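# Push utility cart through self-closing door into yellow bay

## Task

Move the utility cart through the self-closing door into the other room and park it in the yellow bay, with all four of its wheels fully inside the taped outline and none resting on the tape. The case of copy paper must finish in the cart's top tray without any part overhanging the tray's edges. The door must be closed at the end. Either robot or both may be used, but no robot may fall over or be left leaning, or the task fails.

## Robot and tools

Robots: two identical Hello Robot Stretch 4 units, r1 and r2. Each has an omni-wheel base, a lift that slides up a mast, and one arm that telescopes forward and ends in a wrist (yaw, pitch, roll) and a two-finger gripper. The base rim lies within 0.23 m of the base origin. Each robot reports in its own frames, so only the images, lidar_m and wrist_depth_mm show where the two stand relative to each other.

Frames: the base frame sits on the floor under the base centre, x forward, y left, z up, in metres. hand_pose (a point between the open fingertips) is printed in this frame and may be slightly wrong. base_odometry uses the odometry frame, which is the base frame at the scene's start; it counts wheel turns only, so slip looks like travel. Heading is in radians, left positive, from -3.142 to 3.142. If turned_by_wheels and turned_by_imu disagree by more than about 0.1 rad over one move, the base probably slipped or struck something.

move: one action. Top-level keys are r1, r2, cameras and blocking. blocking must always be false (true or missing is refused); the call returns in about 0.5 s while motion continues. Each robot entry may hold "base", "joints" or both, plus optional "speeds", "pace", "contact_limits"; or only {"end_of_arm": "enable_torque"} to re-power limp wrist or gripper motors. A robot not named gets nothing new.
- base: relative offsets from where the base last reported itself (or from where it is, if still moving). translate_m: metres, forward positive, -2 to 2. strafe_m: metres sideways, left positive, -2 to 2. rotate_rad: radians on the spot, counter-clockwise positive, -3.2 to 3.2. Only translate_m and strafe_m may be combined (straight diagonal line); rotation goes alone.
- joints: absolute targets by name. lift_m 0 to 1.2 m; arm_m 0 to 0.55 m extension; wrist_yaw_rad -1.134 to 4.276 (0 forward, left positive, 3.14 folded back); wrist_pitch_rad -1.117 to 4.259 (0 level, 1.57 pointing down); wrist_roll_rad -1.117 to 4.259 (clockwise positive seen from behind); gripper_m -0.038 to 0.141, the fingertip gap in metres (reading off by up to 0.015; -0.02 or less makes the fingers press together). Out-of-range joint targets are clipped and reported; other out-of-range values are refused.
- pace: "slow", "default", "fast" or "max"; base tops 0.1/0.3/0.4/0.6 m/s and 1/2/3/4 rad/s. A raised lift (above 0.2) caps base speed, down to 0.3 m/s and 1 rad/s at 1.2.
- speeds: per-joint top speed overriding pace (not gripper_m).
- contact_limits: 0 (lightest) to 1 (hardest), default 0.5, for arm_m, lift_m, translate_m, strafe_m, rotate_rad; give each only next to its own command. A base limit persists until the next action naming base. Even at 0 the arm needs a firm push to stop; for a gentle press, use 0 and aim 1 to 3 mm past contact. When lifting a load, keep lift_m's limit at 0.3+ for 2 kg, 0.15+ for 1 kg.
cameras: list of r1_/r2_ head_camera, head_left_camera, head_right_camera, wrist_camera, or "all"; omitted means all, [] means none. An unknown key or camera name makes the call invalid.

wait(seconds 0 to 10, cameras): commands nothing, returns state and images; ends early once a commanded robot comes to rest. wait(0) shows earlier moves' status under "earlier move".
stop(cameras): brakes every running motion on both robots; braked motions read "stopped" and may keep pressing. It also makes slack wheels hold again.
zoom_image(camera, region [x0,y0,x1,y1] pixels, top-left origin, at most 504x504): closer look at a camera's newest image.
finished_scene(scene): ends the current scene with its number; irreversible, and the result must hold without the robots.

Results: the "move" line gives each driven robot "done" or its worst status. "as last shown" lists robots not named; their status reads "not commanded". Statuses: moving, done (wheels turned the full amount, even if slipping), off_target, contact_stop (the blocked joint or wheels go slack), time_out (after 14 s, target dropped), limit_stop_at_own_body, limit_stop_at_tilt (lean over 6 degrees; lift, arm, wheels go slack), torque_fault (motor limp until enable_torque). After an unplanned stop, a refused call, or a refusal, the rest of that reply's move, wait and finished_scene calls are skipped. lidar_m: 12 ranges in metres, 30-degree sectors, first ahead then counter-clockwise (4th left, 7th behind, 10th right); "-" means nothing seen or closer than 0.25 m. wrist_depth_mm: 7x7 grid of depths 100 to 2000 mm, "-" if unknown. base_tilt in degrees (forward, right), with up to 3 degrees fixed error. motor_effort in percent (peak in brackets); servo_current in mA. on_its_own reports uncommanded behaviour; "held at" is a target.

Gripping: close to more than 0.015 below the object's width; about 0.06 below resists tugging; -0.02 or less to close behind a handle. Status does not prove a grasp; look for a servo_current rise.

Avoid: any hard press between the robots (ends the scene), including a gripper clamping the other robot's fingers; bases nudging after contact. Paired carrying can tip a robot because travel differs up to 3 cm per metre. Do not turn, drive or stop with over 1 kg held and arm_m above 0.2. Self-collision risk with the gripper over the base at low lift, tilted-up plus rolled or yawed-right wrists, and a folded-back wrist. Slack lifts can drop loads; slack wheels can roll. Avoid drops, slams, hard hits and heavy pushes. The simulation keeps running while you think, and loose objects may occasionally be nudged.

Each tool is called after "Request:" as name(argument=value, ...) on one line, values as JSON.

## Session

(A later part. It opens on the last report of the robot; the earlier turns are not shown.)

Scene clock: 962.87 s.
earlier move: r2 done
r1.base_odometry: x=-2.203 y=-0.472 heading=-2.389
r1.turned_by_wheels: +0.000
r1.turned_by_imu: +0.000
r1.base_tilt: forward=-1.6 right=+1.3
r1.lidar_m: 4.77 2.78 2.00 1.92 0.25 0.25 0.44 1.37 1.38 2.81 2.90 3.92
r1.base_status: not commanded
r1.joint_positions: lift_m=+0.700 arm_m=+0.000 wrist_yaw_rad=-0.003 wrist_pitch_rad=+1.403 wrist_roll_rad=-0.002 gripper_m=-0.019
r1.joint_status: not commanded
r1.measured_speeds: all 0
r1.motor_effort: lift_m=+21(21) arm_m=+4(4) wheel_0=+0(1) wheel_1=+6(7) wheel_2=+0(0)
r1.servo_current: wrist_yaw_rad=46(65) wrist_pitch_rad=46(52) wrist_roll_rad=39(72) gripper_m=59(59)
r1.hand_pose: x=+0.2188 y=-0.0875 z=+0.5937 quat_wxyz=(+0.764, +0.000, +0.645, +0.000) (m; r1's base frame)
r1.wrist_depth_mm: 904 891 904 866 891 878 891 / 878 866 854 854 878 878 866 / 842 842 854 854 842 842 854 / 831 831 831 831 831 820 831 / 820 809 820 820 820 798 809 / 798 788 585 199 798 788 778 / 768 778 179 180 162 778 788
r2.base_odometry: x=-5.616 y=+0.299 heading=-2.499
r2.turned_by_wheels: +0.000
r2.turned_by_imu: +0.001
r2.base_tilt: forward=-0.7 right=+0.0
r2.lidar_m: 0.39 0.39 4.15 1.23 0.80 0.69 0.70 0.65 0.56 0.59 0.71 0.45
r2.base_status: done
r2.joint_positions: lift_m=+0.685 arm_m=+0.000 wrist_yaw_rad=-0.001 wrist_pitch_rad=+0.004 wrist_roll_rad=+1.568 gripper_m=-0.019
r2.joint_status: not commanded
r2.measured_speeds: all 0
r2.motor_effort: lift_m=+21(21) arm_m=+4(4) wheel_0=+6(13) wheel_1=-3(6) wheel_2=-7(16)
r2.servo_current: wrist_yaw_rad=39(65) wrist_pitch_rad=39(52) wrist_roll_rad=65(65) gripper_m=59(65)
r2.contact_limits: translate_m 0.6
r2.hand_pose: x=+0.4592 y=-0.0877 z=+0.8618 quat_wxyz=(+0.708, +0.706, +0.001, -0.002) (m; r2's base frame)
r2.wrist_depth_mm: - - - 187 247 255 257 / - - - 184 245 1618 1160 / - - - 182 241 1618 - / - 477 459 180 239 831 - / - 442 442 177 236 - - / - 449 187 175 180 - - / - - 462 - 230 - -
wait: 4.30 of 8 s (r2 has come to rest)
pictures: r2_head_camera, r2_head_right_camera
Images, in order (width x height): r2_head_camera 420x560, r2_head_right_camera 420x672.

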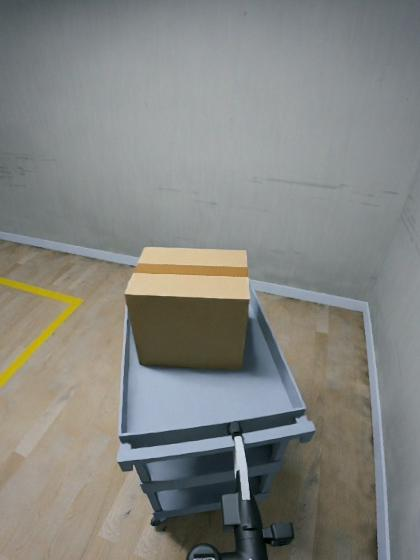

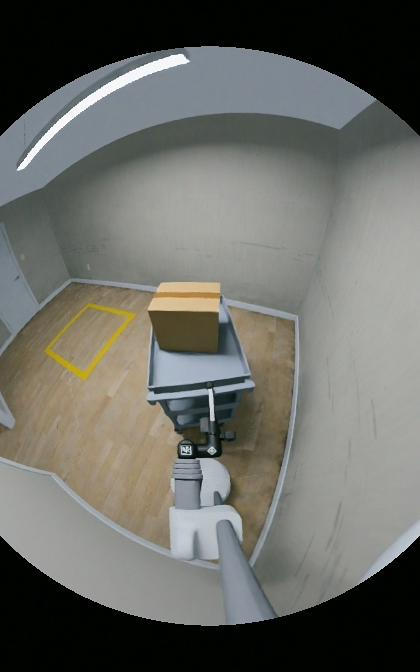

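Request:
move(r2={"base":{"translate_m":0.12,"strafe_m":-0.25},"pace":"slow","contact_limits":{"translate_m":0.6}}, blocking=false, cameras=[])

Request:
wait(seconds=8, cameras=[])

Request:
move(r2={"base":{"rotate_rad":0.4},"pace":"slow","contact_limits":{"rotate_rad":0.6}}, blocking=false, cameras=[])

Request:
wait(seconds=8, cameras=["r2_head_camera","r2_head_right_camera"])

Scene clock: 971.50 s.
move: r2 moving
r1: as last shown
r1.lidar_m: 4.79 2.79 1.98 1.89 0.25 0.25 0.46 1.35 1.39 2.81 2.88 3.92
r1.servo_current: wrist_yaw_rad=59(65) wrist_pitch_rad=46(46) wrist_roll_rad=59(59) gripper_m=52(59)
r1.wrist_depth_mm: 904 891 878 878 891 878 904 / 866 854 866 866 866 878 866 / 831 854 854 854 842 854 854 / 831 820 820 831 831 854 820 / 809 809 798 820 809 820 798 / 788 788 585 198 788 788 788 / 778 759 179 180 162 768 788
r2.base_odometry: x=-5.627 y=+0.305 heading=-2.499
r2.turned_by_wheels: +0.000
r2.turned_by_imu: +0.000
r2.base_tilt: forward=-0.7 right=+0.1
r2.lidar_m: 0.38 0.39 4.13 1.27 0.78 0.69 0.73 0.65 0.56 0.58 0.72 0.46
r2.base_status: translate_m moving; strafe_m moving
r2.joint_positions: lift_m=+0.685 arm_m=+0.000 wrist_yaw_rad=+0.000 wrist_pitch_rad=+0.004 wrist_roll_rad=+1.568 gripper_m=-0.019
r2.joint_status: not commanded
r2.measured_speeds: translate_m=+0.022 strafe_m=-0.044 rotate_rad=+0.002 lift_m=+0.000 arm_m=+0.000 wrist_yaw_rad=+0.009 wrist_pitch_rad=+0.000 wrist_roll_rad=+0.000
r2.motor_effort: lift_m=+21(21) arm_m=+4(4) wheel_0=+9(13) wheel_1=-4(6) wheel_2=-9(10)
r2.servo_current: wrist_yaw_rad=39(59) wrist_pitch_rad=52(52) wrist_roll_rad=46(59) gripper_m=59(59)
r2.contact_limits: translate_m 0.6
r2.hand_pose: x=+0.4593 y=-0.0874 z=+0.8618 quat_wxyz=(+0.708, +0.706, +0.001, -0.001) (m; r2's base frame)
r2.wrist_depth_mm: - - - 188 249 257 257 / - - - 185 247 1537 1060 / - - - 182 244 1618 - / - 436 436 180 239 831 - / - 445 445 177 236 - - / - 455 187 175 180 - - / - - 459 - 230 - -
pictures: none
No camera images: "cameras" was empty.

Scene clock: 975.07 s.
earlier move: r2 done
r1.base_odometry: x=-2.203 y=-0.472 heading=-2.389
r1.turned_by_wheels: +0.000
r1.turned_by_imu: +0.000
r1.base_tilt: forward=-1.6 right=+1.2
r1.lidar_m: 4.79 2.80 2.00 1.91 0.25 0.25 0.47 1.33 1.40 2.81 2.88 3.90
r1.base_status: not commanded
r1.joint_positions: lift_m=+0.700 arm_m=+0.000 wrist_yaw_rad=-0.003 wrist_pitch_rad=+1.403 wrist_roll_rad=-0.002 gripper_m=-0.019
r1.joint_status: not commanded
r1.measured_speeds: all 0
r1.motor_effort: lift_m=+21(21) arm_m=+4(4) wheel_0=+0(1) wheel_1=+6(7) wheel_2=+0(0)
r1.servo_current: wrist_yaw_rad=78(78) wrist_pitch_rad=52(52) wrist_roll_rad=52(72) gripper_m=52(59)
r1.hand_pose: x=+0.2188 y=-0.0875 z=+0.5937 quat_wxyz=(+0.764, +0.000, +0.645, +0.000) (m; r1's base frame)
r1.wrist_depth_mm: 891 891 904 891 878 878 891 / 866 878 866 854 866 891 878 / 854 854 854 842 854 831 842 / 831 831 831 820 820 831 831 / 798 809 809 820 809 809 798 / 788 788 591 198 788 788 788 / 778 768 179 180 162 768 778
r2.base_odometry: x=-5.861 y=+0.427 heading=-2.499
r2.turned_by_wheels: +0.001
r2.turned_by_imu: +0.004
r2.base_tilt: forward=-0.7 right=+0.1
r2.lidar_m: 0.33 0.30 4.33 1.58 1.00 0.90 0.70 0.44 0.38 0.36 0.51 0.47
r2.base_status: done
r2.joint_positions: lift_m=+0.685 arm_m=+0.000 wrist_yaw_rad=+0.008 wrist_pitch_rad=+0.004 wrist_roll_rad=+1.568 gripper_m=-0.019
r2.joint_status: not commanded
r2.measured_speeds: all 0
r2.motor_effort: lift_m=+21(21) arm_m=+4(4) wheel_0=+10(18) wheel_1=-5(7) wheel_2=+0(10)
r2.servo_current: wrist_yaw_rad=59(72) wrist_pitch_rad=39(52) wrist_roll_rad=59(65) gripper_m=59(72)
r2.contact_limits: translate_m 0.6
r2.hand_pose: x=+0.4600 y=-0.0851 z=+0.8618 quat_wxyz=(+0.708, +0.706, +0.004, +0.001) (m; r2's base frame)
r2.wrist_depth_mm: - - - 240 - 1430 1160 / - - - 226 297 304 1060 / - - - 211 281 1576 1182 / - - - 198 258 1708 - / - - 436 186 244 778 - / - 430 188 175 181 - - / - 418 418 - 220 - -
wait: 3.57 of 8 s (r2 has come to rest)
pictures: none
No camera images: "cameras" was empty.

Scene clock: 975.57 s.
move: r2 moving
r1: as last shown
r1.base_tilt: forward=-1.6 right=+1.3
r1.lidar_m: 4.80 2.79 2.01 1.91 0.25 0.25 0.46 1.35 1.43 2.80 2.90 3.91
r1.servo_current: wrist_yaw_rad=33(65) wrist_pitch_rad=33(46) wrist_roll_rad=59(59) gripper_m=52(59)
r1.wrist_depth_mm: 878 891 891 878 891 891 891 / 866 878 866 878 878 866 866 / 842 854 854 842 842 842 854 / 831 820 831 831 831 831 820 / 820 809 798 809 809 809 809 / 788 788 585 199 798 788 798 / 778 768 180 179 162 759 778
r2.base_odometry: x=-5.861 y=+0.427 heading=-2.375
r2.turned_by_wheels: +0.123
r2.turned_by_imu: +0.118
r2.base_tilt: forward=-0.7 right=+0.1
r2.lidar_m: 0.34 0.32 4.08 1.35 0.93 0.89 0.60 0.39 0.36 0.41 0.56 0.44
r2.base_status: rotate_rad moving
r2.joint_positions: lift_m=+0.685 arm_m=+0.000 wrist_yaw_rad=-0.017 wrist_pitch_rad=+0.004 wrist_roll_rad=+1.568 gripper_m=-0.019
r2.joint_status: not commanded
r2.measured_speeds: translate_m=-0.001 strafe_m=+0.001 rotate_rad=+0.486 lift_m=+0.000 arm_m=+0.000 wrist_yaw_rad=-0.087 wrist_pitch_rad=+0.000 wrist_roll_rad=+0.000
r2.motor_effort: lift_m=+21(21) arm_m=+4(4) wheel_0=-10(11) wheel_1=-9(9) wheel_2=-18(18)
r2.servo_current: wrist_yaw_rad=111(111) wrist_pitch_rad=46(46) wrist_roll_rad=46(52) gripper_m=65(65)
r2.contact_limits: rotate_rad 0.6
r2.hand_pose: x=+0.4577 y=-0.0923 z=+0.8618 quat_wxyz=(+0.708, +0.706, -0.005, -0.007) (m; r2's base frame)
r2.wrist_depth_mm: - - - 232 237 1464 1182 / - - - 216 290 297 297 / - - - 203 268 1576 1205 / - - - 191 256 1708 - / - 436 439 181 240 778 - / - 430 187 172 180 - - / - 418 418 - 219 - -
pictures: none
No camera images: "cameras" was empty.

Scene clock: 976.63 s.
earlier move: r2 done
r1.base_odometry: x=-2.203 y=-0.472 heading=-2.389
r1.turned_by_wheels: +0.000
r1.turned_by_imu: +0.000
r1.base_tilt: forward=-1.6 right=+1.3
r1.lidar_m: 4.78 2.78 2.01 1.92 0.25 0.26 0.48 1.37 1.40 2.80 2.94 3.93
r1.base_status: not commanded
r1.joint_positions: lift_m=+0.700 arm_m=+0.000 wrist_yaw_rad=-0.003 wrist_pitch_rad=+1.403 wrist_roll_rad=-0.002 gripper_m=-0.019
r1.joint_status: not commanded
r1.measured_speeds: all 0
r1.motor_effort: lift_m=+21(21) arm_m=+4(4) wheel_0=+1(1) wheel_1=+6(7) wheel_2=+0(0)
r1.servo_current: wrist_yaw_rad=46(72) wrist_pitch_rad=39(52) wrist_roll_rad=65(65) gripper_m=52(59)
r1.hand_pose: x=+0.2188 y=-0.0875 z=+0.5937 quat_wxyz=(+0.764, +0.000, +0.645, +0.000) (m; r1's base frame)
r1.wrist_depth_mm: 878 891 891 878 878 878 891 / 866 866 866 866 854 866 866 / 854 842 842 842 842 854 842 / 820 831 831 831 831 831 842 / 809 798 820 809 809 809 809 / 788 788 585 200 788 788 798 / 778 768 180 180 162 778 788
r2.base_odometry: x=-5.861 y=+0.427 heading=-2.100
r2.turned_by_wheels: +0.276
r2.turned_by_imu: +0.220
r2.base_tilt: forward=-0.7 right=+0.1
r2.lidar_m: 0.39 0.43 2.68 1.12 0.91 0.90 0.46 0.37 0.37 0.45 0.70 0.43
r2.base_status: done
r2.joint_positions: lift_m=+0.685 arm_m=+0.000 wrist_yaw_rad=-0.002 wrist_pitch_rad=+0.004 wrist_roll_rad=+1.568 gripper_m=-0.019
r2.joint_status: not commanded
r2.measured_speeds: all 0
r2.motor_effort: lift_m=+21(21) arm_m=-4(5) wheel_0=-6(17) wheel_1=-4(11) wheel_2=-6(29)
r2.servo_current: wrist_yaw_rad=39(143) wrist_pitch_rad=33(46) wrist_roll_rad=46(59) gripper_m=59(65)
r2.contact_limits: rotate_rad 0.6
r2.hand_pose: x=+0.4592 y=-0.0879 z=+0.8618 quat_wxyz=(+0.708, +0.706, +0.001, -0.002) (m; r2's base frame)
r2.wrist_depth_mm: - - - 158 215 221 240 / - - - 161 219 1499 - / - 466 517 165 224 - - / - 436 433 168 228 842 - / - 469 459 172 234 842 - / - - 186 175 182 - - / - - 517 - - - -
wait: 1.07 of 8 s (r2 has come to rest)
pictures: r2_head_camera, r2_head_right_camera
Images, in order (width x height): r2_head_camera 420x560, r2_head_right_camera 420x672.

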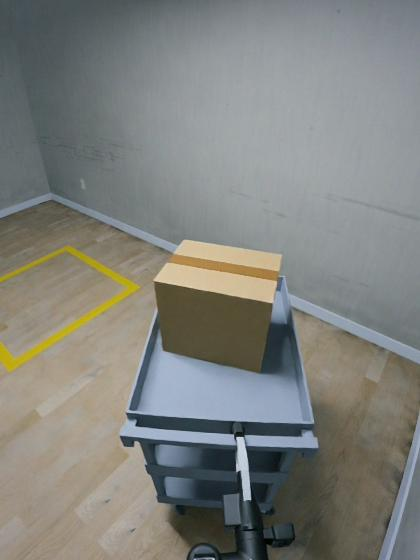

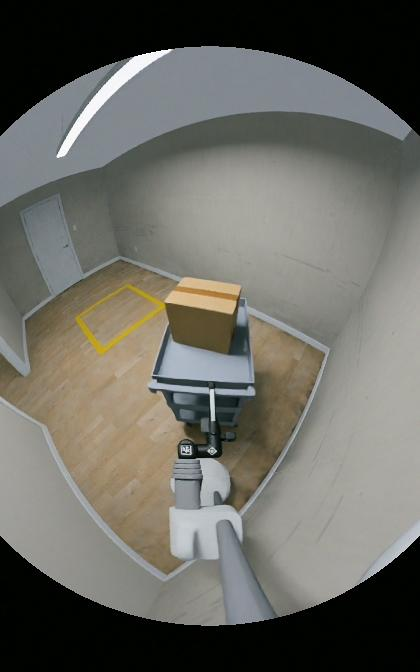

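Request:
move(r2={"base":{"translate_m":0.3,"strafe_m":-0.3},"pace":"slow","contact_limits":{"translate_m":0.6}}, blocking=false, cameras=[])

Request:
wait(seconds=8, cameras=[])

Request:
move(r2={"base":{"rotate_rad":0.4},"pace":"slow","contact_limits":{"rotate_rad":0.6}}, blocking=false, cameras=[])

Request:
wait(seconds=8, cameras=["r2_head_camera","r2_head_right_camera"])

Scene clock: 986.03 s.
move: r2 moving
r1: as last shown
r1.lidar_m: 4.79 2.78 2.02 1.92 0.25 0.25 0.50 1.38 1.40 2.79 2.91 3.91
r1.motor_effort: lift_m=+21(21) arm_m=+4(4) wheel_0=+0(1) wheel_1=+6(7) wheel_2=+0(0)
r1.servo_current: wrist_yaw_rad=52(65) wrist_pitch_rad=52(52) wrist_roll_rad=65(65) gripper_m=59(59)
r1.wrist_depth_mm: 891 904 878 891 878 878 878 / 866 866 866 866 866 866 878 / 842 854 854 854 842 842 866 / 820 809 831 842 831 831 842 / 820 809 809 809 809 798 809 / 788 798 591 199 798 788 798 / 788 768 179 180 162 768 788
r2.base_odometry: x=-5.874 y=+0.424 heading=-2.101
r2.turned_by_wheels: -0.001
r2.turned_by_imu: +0.000
r2.base_tilt: forward=-0.7 right=+0.1
r2.lidar_m: 0.40 0.46 2.67 1.16 0.93 0.91 0.48 0.38 0.38 0.45 0.72 0.43
r2.base_status: translate_m moving; strafe_m moving
r2.joint_positions: lift_m=+0.685 arm_m=+0.000 wrist_yaw_rad=-0.002 wrist_pitch_rad=+0.004 wrist_roll_rad=+1.568 gripper_m=-0.019
r2.joint_status: not commanded
r2.measured_speeds: translate_m=+0.036 strafe_m=-0.035 rotate_rad=-0.001 lift_m=+0.000 arm_m=+0.000 wrist_yaw_rad=+0.000 wrist_pitch_rad=+0.000 wrist_roll_rad=+0.000
r2.motor_effort: lift_m=+21(21) arm_m=-4(5) wheel_0=+8(10) wheel_1=-4(5) wheel_2=-13(13)
r2.servo_current: wrist_yaw_rad=39(65) wrist_pitch_rad=39(46) wrist_roll_rad=46(46) gripper_m=59(65)
r2.contact_limits: translate_m 0.6
r2.hand_pose: x=+0.4592 y=-0.0879 z=+0.8618 quat_wxyz=(+0.708, +0.706, +0.001, -0.002) (m; r2's base frame)
r2.wrist_depth_mm: - - - 158 214 220 231 / - - - 160 218 1499 - / - 469 469 163 223 - - / - 436 433 167 228 - - / - 466 459 170 232 842 - / - - 185 174 181 - - / - - 508 - - - -
pictures: none
No camera images: "cameras" was empty.

Scene clock: 991.03 s.
earlier move: r2 done
r1.base_odometry: x=-2.203 y=-0.472 heading=-2.389
r1.turned_by_wheels: +0.000
r1.turned_by_imu: +0.000
r1.base_tilt: forward=-1.5 right=+1.3
r1.lidar_m: 4.79 2.78 2.00 1.92 0.26 0.25 0.51 1.37 1.37 2.82 2.93 3.92
r1.base_status: not commanded
r1.joint_positions: lift_m=+0.700 arm_m=+0.000 wrist_yaw_rad=-0.003 wrist_pitch_rad=+1.403 wrist_roll_rad=-0.002 gripper_m=-0.019
r1.joint_status: not commanded
r1.measured_speeds: all 0
r1.motor_effort: lift_m=+21(21) arm_m=+4(4) wheel_0=+0(1) wheel_1=+7(7) wheel_2=+0(0)
r1.servo_current: wrist_yaw_rad=46(72) wrist_pitch_rad=33(52) wrist_roll_rad=46(72) gripper_m=65(65)
r1.hand_pose: x=+0.2188 y=-0.0875 z=+0.5937 quat_wxyz=(+0.764, +0.000, +0.645, +0.000) (m; r1's base frame)
r1.wrist_depth_mm: 891 891 891 878 878 878 891 / 866 866 866 866 866 866 854 / 842 854 831 842 854 842 854 / 820 820 831 820 831 842 831 / 809 809 820 809 820 798 809 / 788 788 585 198 788 798 778 / 778 778 179 179 162 778 778
r2.base_odometry: x=-6.271 y=+0.319 heading=-2.100
r2.turned_by_wheels: +0.001
r2.turned_by_imu: +0.005
r2.base_tilt: forward=-0.7 right=+0.1
r2.lidar_m: 0.40 0.42 3.09 1.66 1.35 0.86 0.44 0.35 0.35 0.41 0.70 0.43
r2.base_status: done
r2.joint_positions: lift_m=+0.685 arm_m=+0.000 wrist_yaw_rad=+0.005 wrist_pitch_rad=+0.004 wrist_roll_rad=+1.568 gripper_m=-0.019
r2.joint_status: not commanded
r2.measured_speeds: all 0
r2.motor_effort: lift_m=+21(21) arm_m=-4(5) wheel_0=+9(16) wheel_1=-4(6) wheel_2=-3(14)
r2.servo_current: wrist_yaw_rad=52(65) wrist_pitch_rad=39(52) wrist_roll_rad=33(59) gripper_m=65(72)
r2.contact_limits: translate_m 0.6
r2.hand_pose: x=+0.4598 y=-0.0859 z=+0.8618 quat_wxyz=(+0.708, +0.706, +0.003, +0.001) (m; r2's base frame)
r2.wrist_depth_mm: - - - 170 230 236 236 / - - - 171 230 544 535 / - - - 172 233 809 - / - 433 436 172 234 842 - / - 445 445 173 234 842 - / - - 187 174 180 - - / - - 480 - - - -
wait: 5.00 of 8 s (r2 has come to rest)
pictures: none
No camera images: "cameras" was empty.

Scene clock: 991.53 s.
move: r2 moving
r1: as last shown
r1.base_tilt: forward=-1.6 right=+1.3
r1.lidar_m: 4.81 2.74 2.02 1.91 0.25 0.25 0.46 1.38 1.39 2.80 2.90 3.90
r1.servo_current: wrist_yaw_rad=33(65) wrist_pitch_rad=46(46) wrist_roll_rad=46(59) gripper_m=52(65)
r1.wrist_depth_mm: 891 878 891 891 878 891 891 / 866 854 866 854 854 878 878 / 854 854 842 854 842 842 842 / 842 842 842 831 831 820 831 / 820 809 820 798 798 809 809 / 788 798 585 198 788 788 798 / 778 768 179 180 162 768 768
r2.base_odometry: x=-6.272 y=+0.319 heading=-1.976
r2.turned_by_wheels: +0.124
r2.turned_by_imu: +0.120
r2.base_tilt: forward=-0.7 right=+0.1
r2.lidar_m: 0.42 0.46 2.86 1.52 1.34 0.65 0.42 0.33 0.34 0.43 0.83 0.44
r2.base_status: rotate_rad moving
r2.joint_positions: lift_m=+0.685 arm_m=+0.000 wrist_yaw_rad=-0.013 wrist_pitch_rad=+0.004 wrist_roll_rad=+1.568 gripper_m=-0.019
r2.joint_status: not commanded
r2.measured_speeds: translate_m=+0.000 strafe_m=-0.001 rotate_rad=+0.493 lift_m=+0.000 arm_m=+0.000 wrist_yaw_rad=-0.012 wrist_pitch_rad=+0.000 wrist_roll_rad=+0.000
r2.motor_effort: lift_m=+21(21) arm_m=-4(4) wheel_0=-13(14) wheel_1=-8(9) wheel_2=-17(17)
r2.servo_current: wrist_yaw_rad=78(78) wrist_pitch_rad=39(46) wrist_roll_rad=59(59) gripper_m=59(65)
r2.contact_limits: rotate_rad 0.6
r2.hand_pose: x=+0.4581 y=-0.0912 z=+0.8618 quat_wxyz=(+0.708, +0.706, -0.003, -0.006) (m; r2's base frame)
r2.wrist_depth_mm: - - - 160 217 233 1098 / - - - 162 221 788 - / - 462 455 165 225 - - / - 430 433 169 229 - - / - 462 455 171 232 842 - / - - 186 173 180 - - / - - 508 - - - -
pictures: none
No camera images: "cameras" was empty.

Scene clock: 992.60 s.
earlier move: r2 done
r1.base_odometry: x=-2.203 y=-0.472 heading=-2.389
r1.turned_by_wheels: +0.000
r1.turned_by_imu: +0.000
r1.base_tilt: forward=-1.6 right=+1.3
r1.lidar_m: 4.79 2.77 2.01 1.92 0.25 0.25 0.48 1.37 1.35 2.81 2.90 3.93
r1.base_status: not commanded
r1.joint_positions: lift_m=+0.700 arm_m=+0.000 wrist_yaw_rad=-0.003 wrist_pitch_rad=+1.403 wrist_roll_rad=-0.002 gripper_m=-0.019
r1.joint_status: not commanded
r1.measured_speeds: all 0
r1.motor_effort: lift_m=+21(21) arm_m=+4(4) wheel_0=+1(1) wheel_1=+7(7) wheel_2=+0(0)
r1.servo_current: wrist_yaw_rad=72(72) wrist_pitch_rad=46(52) wrist_roll_rad=46(65) gripper_m=52(65)
r1.hand_pose: x=+0.2188 y=-0.0875 z=+0.5937 quat_wxyz=(+0.764, +0.000, +0.645, +0.000) (m; r1's base frame)
r1.wrist_depth_mm: 891 878 904 878 891 891 891 / 866 878 866 854 878 878 866 / 842 854 842 842 842 842 854 / 831 831 831 842 831 831 831 / 809 809 798 798 820 820 809 / 798 788 580 198 798 798 788 / 778 768 180 180 162 788 778
r2.base_odometry: x=-6.272 y=+0.319 heading=-1.701
r2.turned_by_wheels: +0.275
r2.turned_by_imu: +0.267
r2.base_tilt: forward=-0.6 right=+0.1
r2.lidar_m: 0.46 4.26 1.82 1.36 1.21 0.49 0.38 0.33 0.34 0.57 1.46 0.37
r2.base_status: done
r2.joint_positions: lift_m=+0.685 arm_m=+0.000 wrist_yaw_rad=-0.007 wrist_pitch_rad=+0.004 wrist_roll_rad=+1.568 gripper_m=-0.019
r2.joint_status: not commanded
r2.measured_speeds: all 0
r2.motor_effort: lift_m=+21(21) arm_m=-4(4) wheel_0=-9(16) wheel_1=-5(10) wheel_2=-4(18)
r2.servo_current: wrist_yaw_rad=52(91) wrist_pitch_rad=39(52) wrist_roll_rad=46(65) gripper_m=52(65)
r2.contact_limits: rotate_rad 0.6
r2.hand_pose: x=+0.4587 y=-0.0896 z=+0.8618 quat_wxyz=(+0.708, +0.706, -0.001, -0.004) (m; r2's base frame)
r2.wrist_depth_mm: - 343 353 - 150 - - / - 368 370 105 165 - - / - 433 421 112 181 - - / - - 496 129 202 - - / - - - 146 227 1756 - / - - 187 162 181 1618 504 / - - - - - 1863 1205
wait: 1.07 of 8 s (r2 has come to rest)
pictures: r2_head_camera, r2_head_right_camera
Images, in order (width x height): r2_head_camera 420x560, r2_head_right_camera 420x672.

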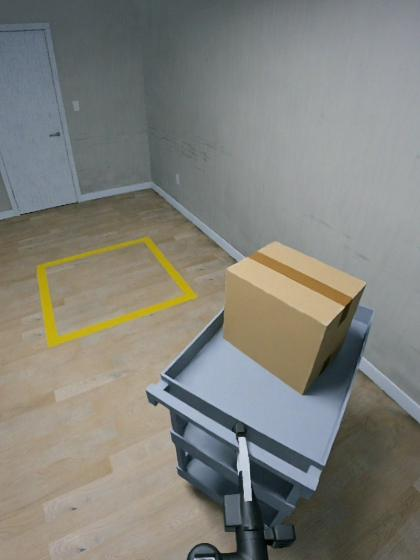

